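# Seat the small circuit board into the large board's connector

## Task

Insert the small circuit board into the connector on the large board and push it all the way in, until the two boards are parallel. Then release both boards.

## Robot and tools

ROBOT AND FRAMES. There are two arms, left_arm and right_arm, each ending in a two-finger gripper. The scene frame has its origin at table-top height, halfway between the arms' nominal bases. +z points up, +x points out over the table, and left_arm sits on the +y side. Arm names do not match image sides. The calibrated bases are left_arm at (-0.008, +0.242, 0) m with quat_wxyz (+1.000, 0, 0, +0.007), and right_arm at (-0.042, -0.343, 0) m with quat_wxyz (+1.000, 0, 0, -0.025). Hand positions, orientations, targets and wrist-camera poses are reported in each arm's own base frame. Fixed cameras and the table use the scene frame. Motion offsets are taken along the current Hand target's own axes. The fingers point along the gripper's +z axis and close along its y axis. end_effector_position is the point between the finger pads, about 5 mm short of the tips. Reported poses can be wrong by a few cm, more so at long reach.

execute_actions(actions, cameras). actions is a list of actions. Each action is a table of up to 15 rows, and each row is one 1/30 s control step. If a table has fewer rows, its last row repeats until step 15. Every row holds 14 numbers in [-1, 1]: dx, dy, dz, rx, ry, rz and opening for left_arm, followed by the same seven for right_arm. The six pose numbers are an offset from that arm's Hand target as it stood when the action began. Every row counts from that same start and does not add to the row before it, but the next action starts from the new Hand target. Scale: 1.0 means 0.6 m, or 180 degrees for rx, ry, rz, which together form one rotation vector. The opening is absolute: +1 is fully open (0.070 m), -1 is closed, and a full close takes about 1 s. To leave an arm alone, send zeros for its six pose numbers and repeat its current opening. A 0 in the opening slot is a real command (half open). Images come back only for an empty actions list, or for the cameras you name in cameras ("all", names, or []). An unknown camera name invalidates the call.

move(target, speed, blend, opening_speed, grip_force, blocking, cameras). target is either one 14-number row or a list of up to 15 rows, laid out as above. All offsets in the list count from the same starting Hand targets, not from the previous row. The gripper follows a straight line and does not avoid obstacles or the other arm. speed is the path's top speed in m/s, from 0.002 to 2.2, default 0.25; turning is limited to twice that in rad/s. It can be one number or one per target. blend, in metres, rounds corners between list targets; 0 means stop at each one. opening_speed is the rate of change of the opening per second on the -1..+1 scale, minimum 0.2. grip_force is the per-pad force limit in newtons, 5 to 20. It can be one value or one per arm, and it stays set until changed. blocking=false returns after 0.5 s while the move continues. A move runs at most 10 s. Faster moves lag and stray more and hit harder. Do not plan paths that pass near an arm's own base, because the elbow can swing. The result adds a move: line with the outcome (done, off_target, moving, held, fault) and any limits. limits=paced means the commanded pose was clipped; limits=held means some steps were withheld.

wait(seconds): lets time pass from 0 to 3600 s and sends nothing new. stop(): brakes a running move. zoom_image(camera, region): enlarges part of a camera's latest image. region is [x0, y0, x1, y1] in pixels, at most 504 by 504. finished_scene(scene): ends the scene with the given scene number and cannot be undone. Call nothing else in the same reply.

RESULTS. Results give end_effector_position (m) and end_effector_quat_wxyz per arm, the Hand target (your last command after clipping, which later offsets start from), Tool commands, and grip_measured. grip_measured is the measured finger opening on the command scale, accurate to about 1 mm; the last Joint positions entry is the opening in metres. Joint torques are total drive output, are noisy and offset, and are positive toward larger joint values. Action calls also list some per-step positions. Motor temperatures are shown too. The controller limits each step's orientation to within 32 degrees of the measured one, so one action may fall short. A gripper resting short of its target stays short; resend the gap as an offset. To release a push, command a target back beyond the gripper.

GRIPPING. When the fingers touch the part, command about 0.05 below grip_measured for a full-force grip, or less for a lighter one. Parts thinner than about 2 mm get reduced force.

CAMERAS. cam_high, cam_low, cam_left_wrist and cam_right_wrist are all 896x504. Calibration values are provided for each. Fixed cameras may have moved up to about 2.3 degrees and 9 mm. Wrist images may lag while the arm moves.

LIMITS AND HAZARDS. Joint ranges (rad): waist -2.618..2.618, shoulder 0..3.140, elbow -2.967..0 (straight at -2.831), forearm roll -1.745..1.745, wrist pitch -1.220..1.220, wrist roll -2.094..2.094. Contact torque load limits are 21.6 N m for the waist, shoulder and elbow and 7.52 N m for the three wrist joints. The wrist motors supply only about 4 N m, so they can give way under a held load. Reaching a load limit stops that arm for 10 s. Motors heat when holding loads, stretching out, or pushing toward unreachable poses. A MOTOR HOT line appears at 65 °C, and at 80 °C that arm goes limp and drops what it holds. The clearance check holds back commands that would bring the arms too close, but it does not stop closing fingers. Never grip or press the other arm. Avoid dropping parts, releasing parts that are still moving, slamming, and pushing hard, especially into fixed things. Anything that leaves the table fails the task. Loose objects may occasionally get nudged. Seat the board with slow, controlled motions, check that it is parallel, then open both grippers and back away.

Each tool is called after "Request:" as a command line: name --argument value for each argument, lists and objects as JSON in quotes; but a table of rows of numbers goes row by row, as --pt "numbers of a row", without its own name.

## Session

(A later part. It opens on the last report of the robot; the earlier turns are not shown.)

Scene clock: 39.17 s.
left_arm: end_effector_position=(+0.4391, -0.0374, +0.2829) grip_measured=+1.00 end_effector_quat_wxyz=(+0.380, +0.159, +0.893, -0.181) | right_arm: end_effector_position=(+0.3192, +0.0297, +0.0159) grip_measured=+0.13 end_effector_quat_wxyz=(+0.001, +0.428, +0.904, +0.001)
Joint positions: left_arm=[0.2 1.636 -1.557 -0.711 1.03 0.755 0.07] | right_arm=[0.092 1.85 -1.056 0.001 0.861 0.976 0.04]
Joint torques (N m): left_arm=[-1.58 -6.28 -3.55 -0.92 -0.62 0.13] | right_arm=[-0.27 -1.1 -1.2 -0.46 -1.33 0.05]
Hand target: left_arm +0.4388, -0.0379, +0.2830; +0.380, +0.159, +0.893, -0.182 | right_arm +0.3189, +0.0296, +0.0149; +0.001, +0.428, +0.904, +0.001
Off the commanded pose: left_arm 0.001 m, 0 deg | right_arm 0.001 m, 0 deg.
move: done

Request:
execute_actions --actions '[]' --cameras '["cam_right_wrist", "cam_low"]'

Request:
zoom_image --camera "cam_right_wrist" --region '[340, 50, 420, 100]'

Request:
zoom_image --camera "cam_right_wrist" --region '[470, 50, 550, 100]'

Request:
zoom_image --camera "cam_right_wrist" --region '[360, 250, 530, 340]'

Scene clock: 39.40 s.
left_arm: end_effector_position=(+0.4391, -0.0374, +0.2829) grip_measured=+1.00 end_effector_quat_wxyz=(+0.380, +0.159, +0.893, -0.181) | right_arm: end_effector_position=(+0.3191, +0.0296, +0.0157) grip_measured=+0.13 end_effector_quat_wxyz=(+0.001, +0.428, +0.904, +0.001)
Joint positions: left_arm=[0.2 1.636 -1.557 -0.711 1.03 0.755 0.07] | right_arm=[0.092 1.85 -1.055 0.001 0.86 0.976 0.04]
Joint torques (N m): left_arm=[-1.66 -6.48 -3.72 -0.88 -0.65 0.16] | right_arm=[-0.3 -0.51 -1.37 -0.43 -1.41 0.04]
Motor temperatures (°C): left_arm=[31 36 33 36 33 33] | right_arm=[31 39 34 35 34 37]
Hand target: left_arm +0.4388, -0.0379, +0.2830; +0.380, +0.159, +0.893, -0.182 | right_arm +0.3189, +0.0296, +0.0149; +0.001, +0.428, +0.904, +0.001
Tool commands: left_gripper/opening=+1.0 right_gripper/opening=+0.0
Off the commanded pose: left_arm 0.001 m, 0 deg | right_arm 0.001 m, 0 deg.
camera_calibration:
cam_right_wrist: T_world_to_cam=[[-0.77597, -0.63062, 0.01366, 0.26274], [-0.51046, 0.64055, 0.57369, 0.13579], [-0.37052, 0.4382, -0.81896, 0.24316]] pos_world=[0.3633, -0.02785, 0.11765]
Images, in order (width x height): cam_low 896x504, cam_right_wrist 896x504.

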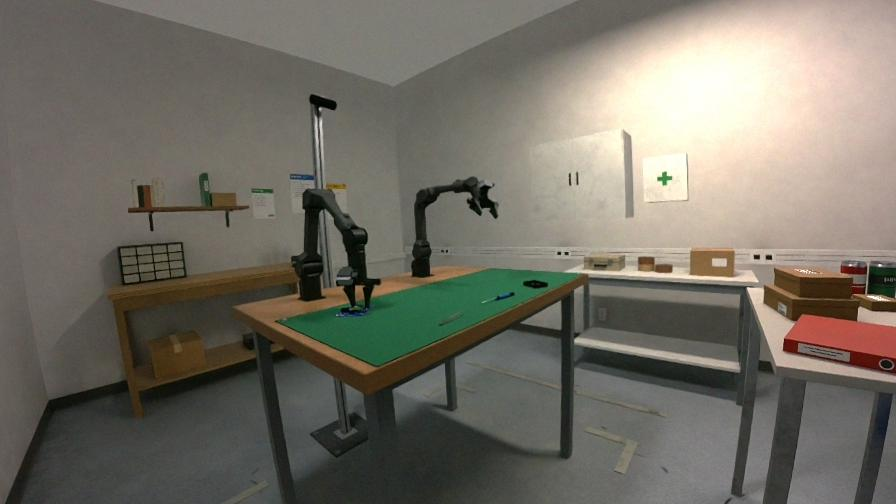

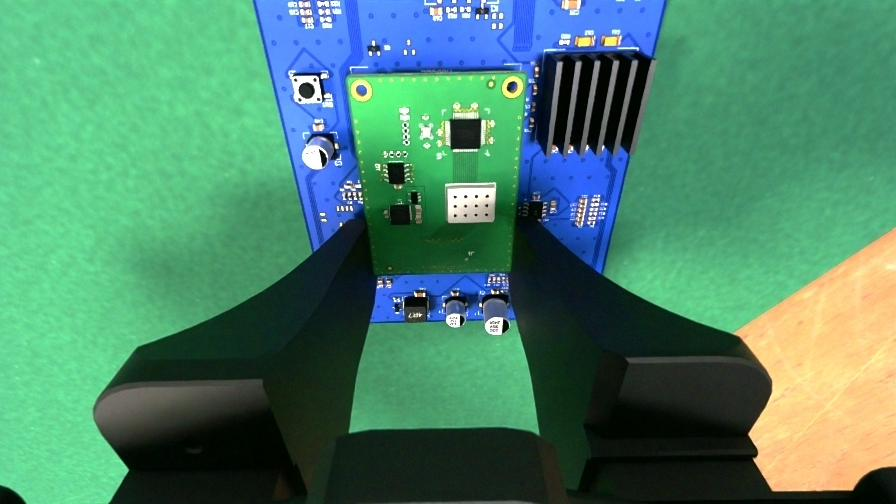

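Scaled by 6.300 from the camera's image (finer frame: 1280x720).

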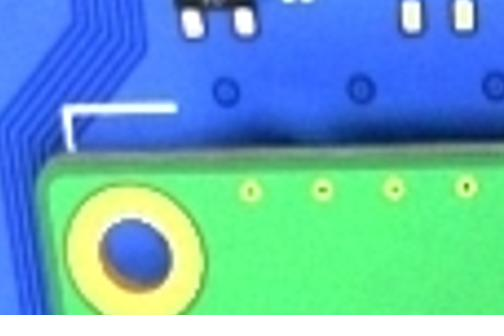

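Scaled by 6.300 from the camera's image (finer frame: 1280x720).

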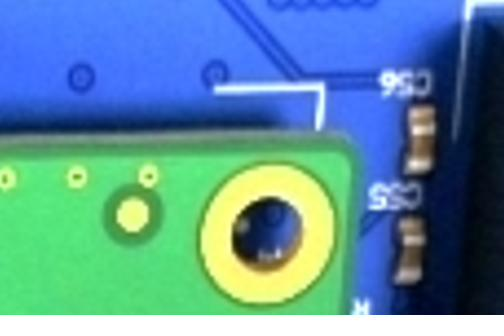

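Scaled by 2.965 from the camera's image (finer frame: 1280x720).

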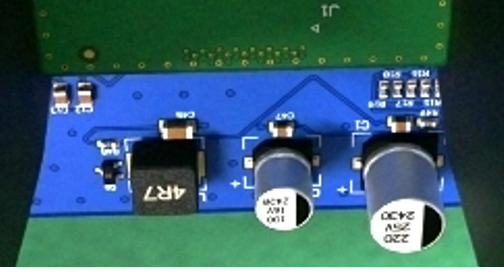

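Request:
move --pt "0 0 0 0 0 0 1.0 0.0001 -0.0002 -0.0012 0 0 0 0.0" --pt "0 0 0 0 0 0 1.0 0.0001 -0.0002 -0.0012 0 0 0 0.4" --pt "0 0 0 0 0 0 1.0 0.0001 -0.0002 -0.052 0 0 0 0.4" --speed '[0.01, 0.01, 0.12]' --opening_speed 0.5 --cameras '["cam_right_wrist"]'

Request:
zoom_image --camera "cam_right_wrist" --region '[330, 60, 570, 220]'

Request:
zoom_image --camera "cam_right_wrist" --region '[330, 200, 570, 360]'

Scene clock: 43.20 s.
left_arm: end_effector_position=(+0.4391, -0.0374, +0.2829) grip_measured=+1.00 end_effector_quat_wxyz=(+0.380, +0.159, +0.893, -0.181) | right_arm: end_effector_position=(+0.3192, +0.0297, +0.0468) grip_measured=+0.40 end_effector_quat_wxyz=(+0.001, +0.428, +0.904, +0.001)
Joint positions: left_arm=[0.2 1.636 -1.557 -0.711 1.03 0.755 0.07] | right_arm=[0.092 1.791 -1.112 0.001 0.975 0.976 0.049]
Joint torques (N m): left_arm=[-1.6 -6.28 -3.62 -0.89 -0.62 0.15] | right_arm=[0.58 -7.08 -3.65 0 -0.2 -0.04]
Hand target: left_arm +0.4388, -0.0379, +0.2830; +0.380, +0.159, +0.893, -0.182 | right_arm +0.3187, +0.0296, +0.0461; +0.001, +0.428, +0.904, +0.001
Off the commanded pose: left_arm 0.001 m, 0 deg | right_arm 0.001 m, 0 deg.
move: done
cam_right_wrist: T_world_to_cam=[[-0.77588, -0.63074, 0.01336, 0.26232], [-0.51075, 0.64044, 0.57356, 0.11807], [-0.37032, 0.43819, -0.81905, 0.26858]] pos_world=[0.3633, -0.02785, 0.14875]

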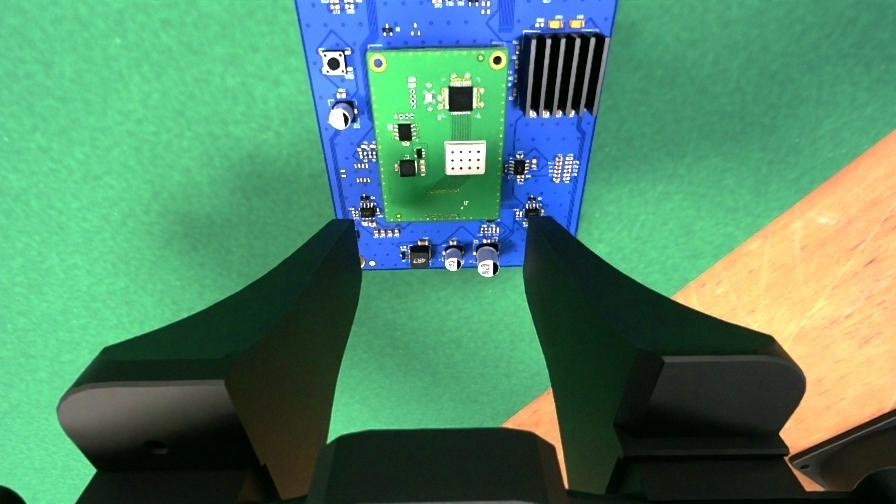

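Scaled by 2.100 from the camera's image (finer frame: 1280x720).

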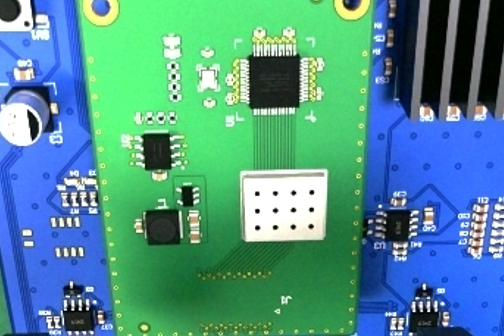

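Scaled by 2.100 from the camera's image (finer frame: 1280x720).

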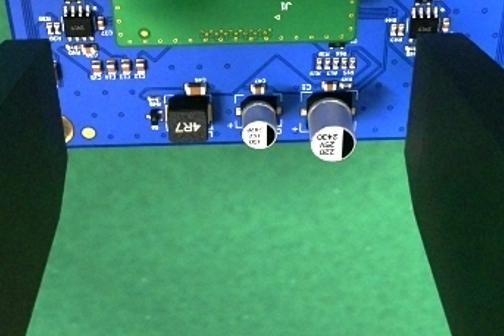

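Request:
zoom_image --camera "cam_right_wrist" --region '[355, 30, 435, 80]'

Request:
zoom_image --camera "cam_right_wrist" --region '[455, 30, 535, 80]'

Request:
zoom_image --camera "cam_right_wrist" --region '[370, 190, 450, 240]'

Request:
zoom_image --camera "cam_right_wrist" --region '[440, 190, 520, 240]'

Scaled by 6.300 from the camera's image (finer frame: 1280x720).

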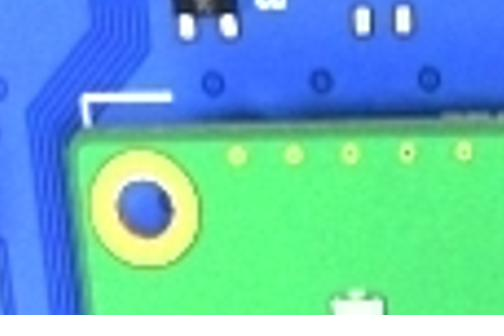

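Scaled by 6.300 from the camera's image (finer frame: 1280x720).

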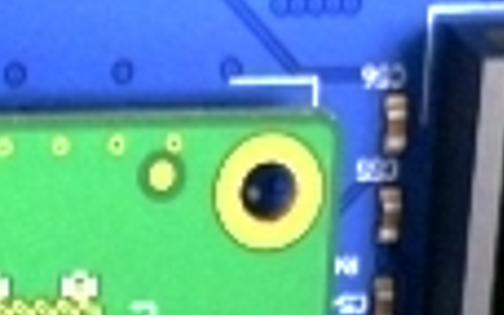

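Scaled by 6.300 from the camera's image (finer frame: 1280x720).

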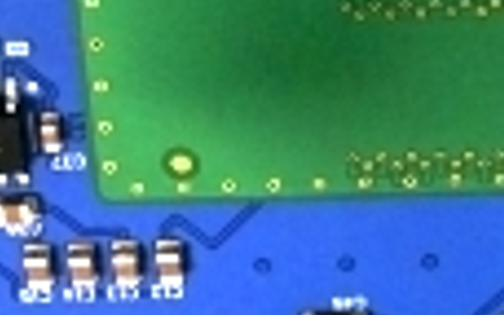

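Scaled by 6.300 from the camera's image (finer frame: 1280x720).

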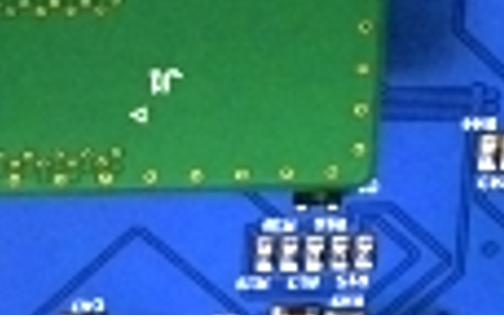

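Request:
move --pt "0 0 0 0 0 0 1.0 0.0025 -0.0003 0 0 0 0 -1.0" --pt "0 0 0 0 0 0 1.0 0.0025 -0.0003 0.041 0 0 0 -1.0" --pt "0 0 0 0 0 0 1.0 0.0034 -0.0016 0.0495 0 0 0 -1.0" --speed '[0.05, 0.07, 0.008]'

Scene clock: 47.07 s.
left_arm: end_effector_position=(+0.4391, -0.0374, +0.2829) grip_measured=+1.00 end_effector_quat_wxyz=(+0.380, +0.159, +0.893, -0.181) | right_arm: end_effector_position=(+0.3173, +0.0306, +0.0204) grip_measured=-1.00 end_effector_quat_wxyz=(+0.004, +0.428, +0.904, +0.003)
Joint positions: left_arm=[0.2 1.636 -1.557 -0.711 1.03 0.755 0.07] | right_arm=[0.096 1.831 -1.049 0.001 0.865 0.98 0]
Joint torques (N m): left_arm=[-1.46 -6.18 -3.68 -0.87 -0.62 0.14] | right_arm=[-0.76 11.43 4.7 0.06 -3.68 -0.06]
Hand target: left_arm +0.4388, -0.0379, +0.2830; +0.380, +0.159, +0.893, -0.182 | right_arm +0.3168, +0.0306, +0.0164; +0.001, +0.428, +0.904, +0.001
Off the commanded pose: left_arm 0.001 m, 0 deg | right_arm 0.004 m, 0 deg.
move: off_target (right_arm)

Request:
move --pt "0 0 0 0 0 0 1.0 -0.0006 0.001 -0.008 0 0 0 -1.0" --pt "0 0 0 0 0 0 1.0 -0.0009 0.0013 -0.05 0 0 0 -1.0" --speed '[0.03, 0.12]' --cameras '["cam_right_wrist"]'

Request:
zoom_image --camera "cam_right_wrist" --region '[355, 30, 435, 80]'

Request:
zoom_image --camera "cam_right_wrist" --region '[455, 30, 535, 80]'

Request:
zoom_image --camera "cam_right_wrist" --region '[370, 190, 450, 240]'

Request:
zoom_image --camera "cam_right_wrist" --region '[440, 190, 520, 240]'

Scene clock: 48.57 s.
left_arm: end_effector_position=(+0.4391, -0.0374, +0.2829) grip_measured=+1.00 end_effector_quat_wxyz=(+0.380, +0.159, +0.893, -0.181) | right_arm: end_effector_position=(+0.3173, +0.0307, +0.0458) grip_measured=-1.00 end_effector_quat_wxyz=(+0.000, +0.428, +0.904, +0.000)
Joint positions: left_arm=[0.2 1.636 -1.557 -0.711 1.03 0.755 0.07] | right_arm=[0.096 1.79 -1.106 0.001 0.974 0.98 0]
Joint torques (N m): left_arm=[-1.66 -6.23 -3.73 -0.89 -0.61 0.14] | right_arm=[-0.36 -8.33 -5.35 -0.09 -0.11 0.03]
Hand target: left_arm +0.4388, -0.0379, +0.2830; +0.380, +0.159, +0.893, -0.182 | right_arm +0.3176, +0.0306, +0.0464; +0.001, +0.428, +0.904, +0.001
Off the commanded pose: left_arm 0.001 m, 0 deg | right_arm 0.001 m, 0 deg.
move: done
cam_right_wrist: T_world_to_cam=[[-0.77629, -0.63016, 0.01651, 0.26143], [-0.50811, 0.64101, 0.57527, 0.11605], [-0.37309, 0.43819, -0.8178, 0.26746]] pos_world=[0.3617, -0.02685, 0.14765]

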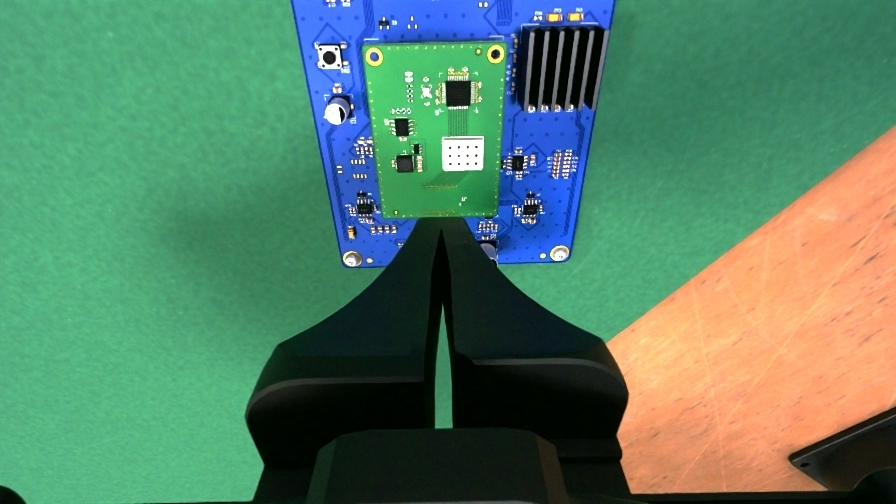

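Scaled by 6.300 from the camera's image (finer frame: 1280x720).

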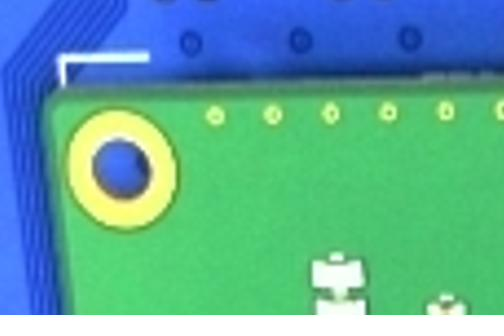

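Scaled by 6.300 from the camera's image (finer frame: 1280x720).

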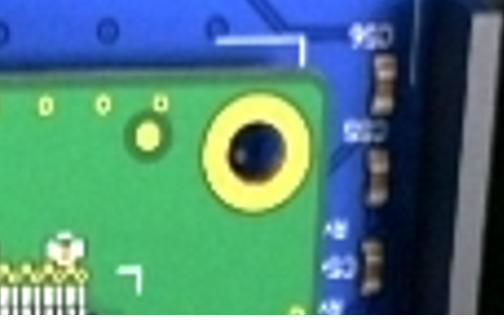

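Scaled by 6.300 from the camera's image (finer frame: 1280x720).

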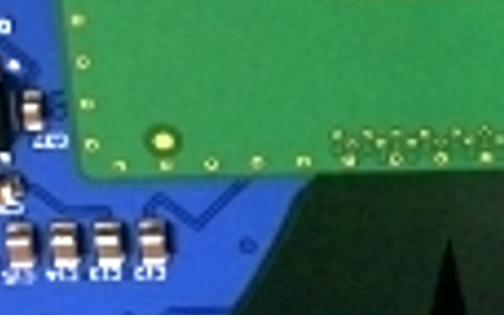

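Scaled by 6.300 from the camera's image (finer frame: 1280x720).

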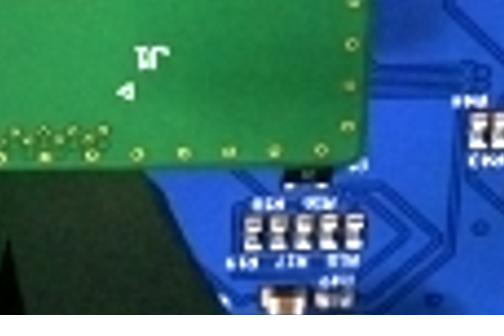

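Request:
zoom_image --camera "cam_right_wrist" --region '[370, 195, 420, 225]'

Request:
zoom_image --camera "cam_right_wrist" --region '[470, 195, 520, 225]'

Request:
zoom_image --camera "cam_right_wrist" --region '[340, 190, 580, 280]'

Scaled by 10.080 from the camera's image (finer frame: 1280x720).

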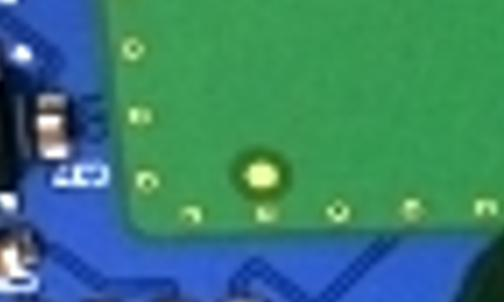

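Scaled by 10.080 from the camera's image (finer frame: 1280x720).

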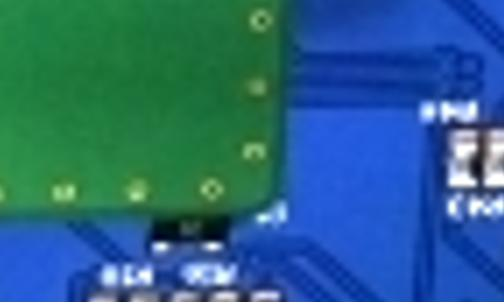

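Scaled by 2.100 from the camera's image (finer frame: 1280x720).

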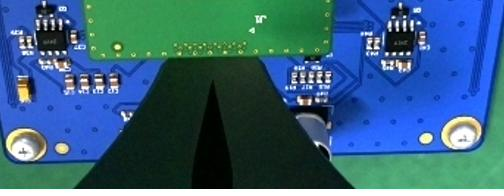

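Request:
zoom_image --camera "cam_right_wrist" --region '[355, 60, 435, 110]'

Request:
zoom_image --camera "cam_right_wrist" --region '[455, 60, 535, 110]'

Request:
zoom_image --camera "cam_right_wrist" --region '[365, 165, 445, 215]'

Request:
zoom_image --camera "cam_right_wrist" --region '[445, 165, 525, 215]'

Scaled by 6.300 from the camera's image (finer frame: 1280x720).

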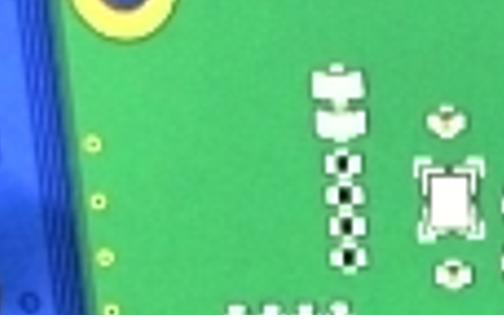

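Scaled by 6.300 from the camera's image (finer frame: 1280x720).

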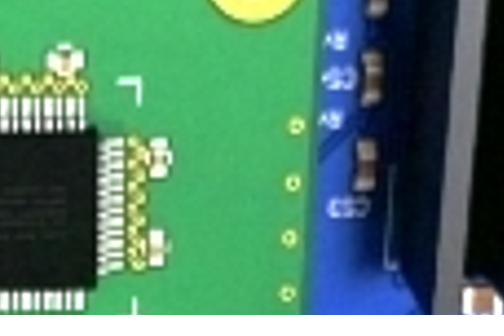

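Scaled by 6.300 from the camera's image (finer frame: 1280x720).

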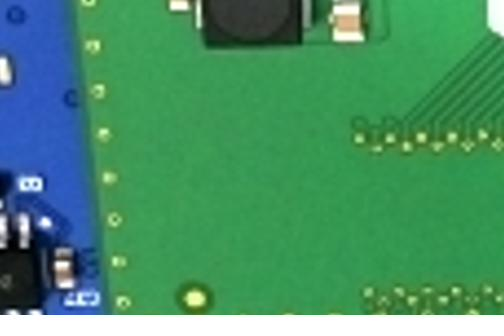

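Scaled by 6.300 from the camera's image (finer frame: 1280x720).

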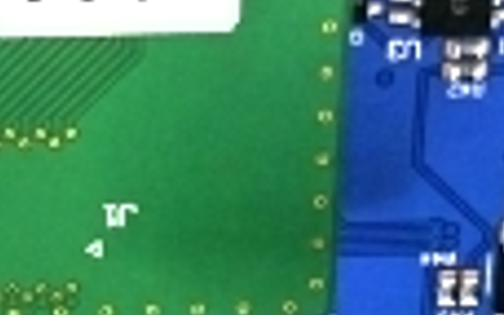

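Request:
finished_scene --scene 2

The scene is finished: the task was done.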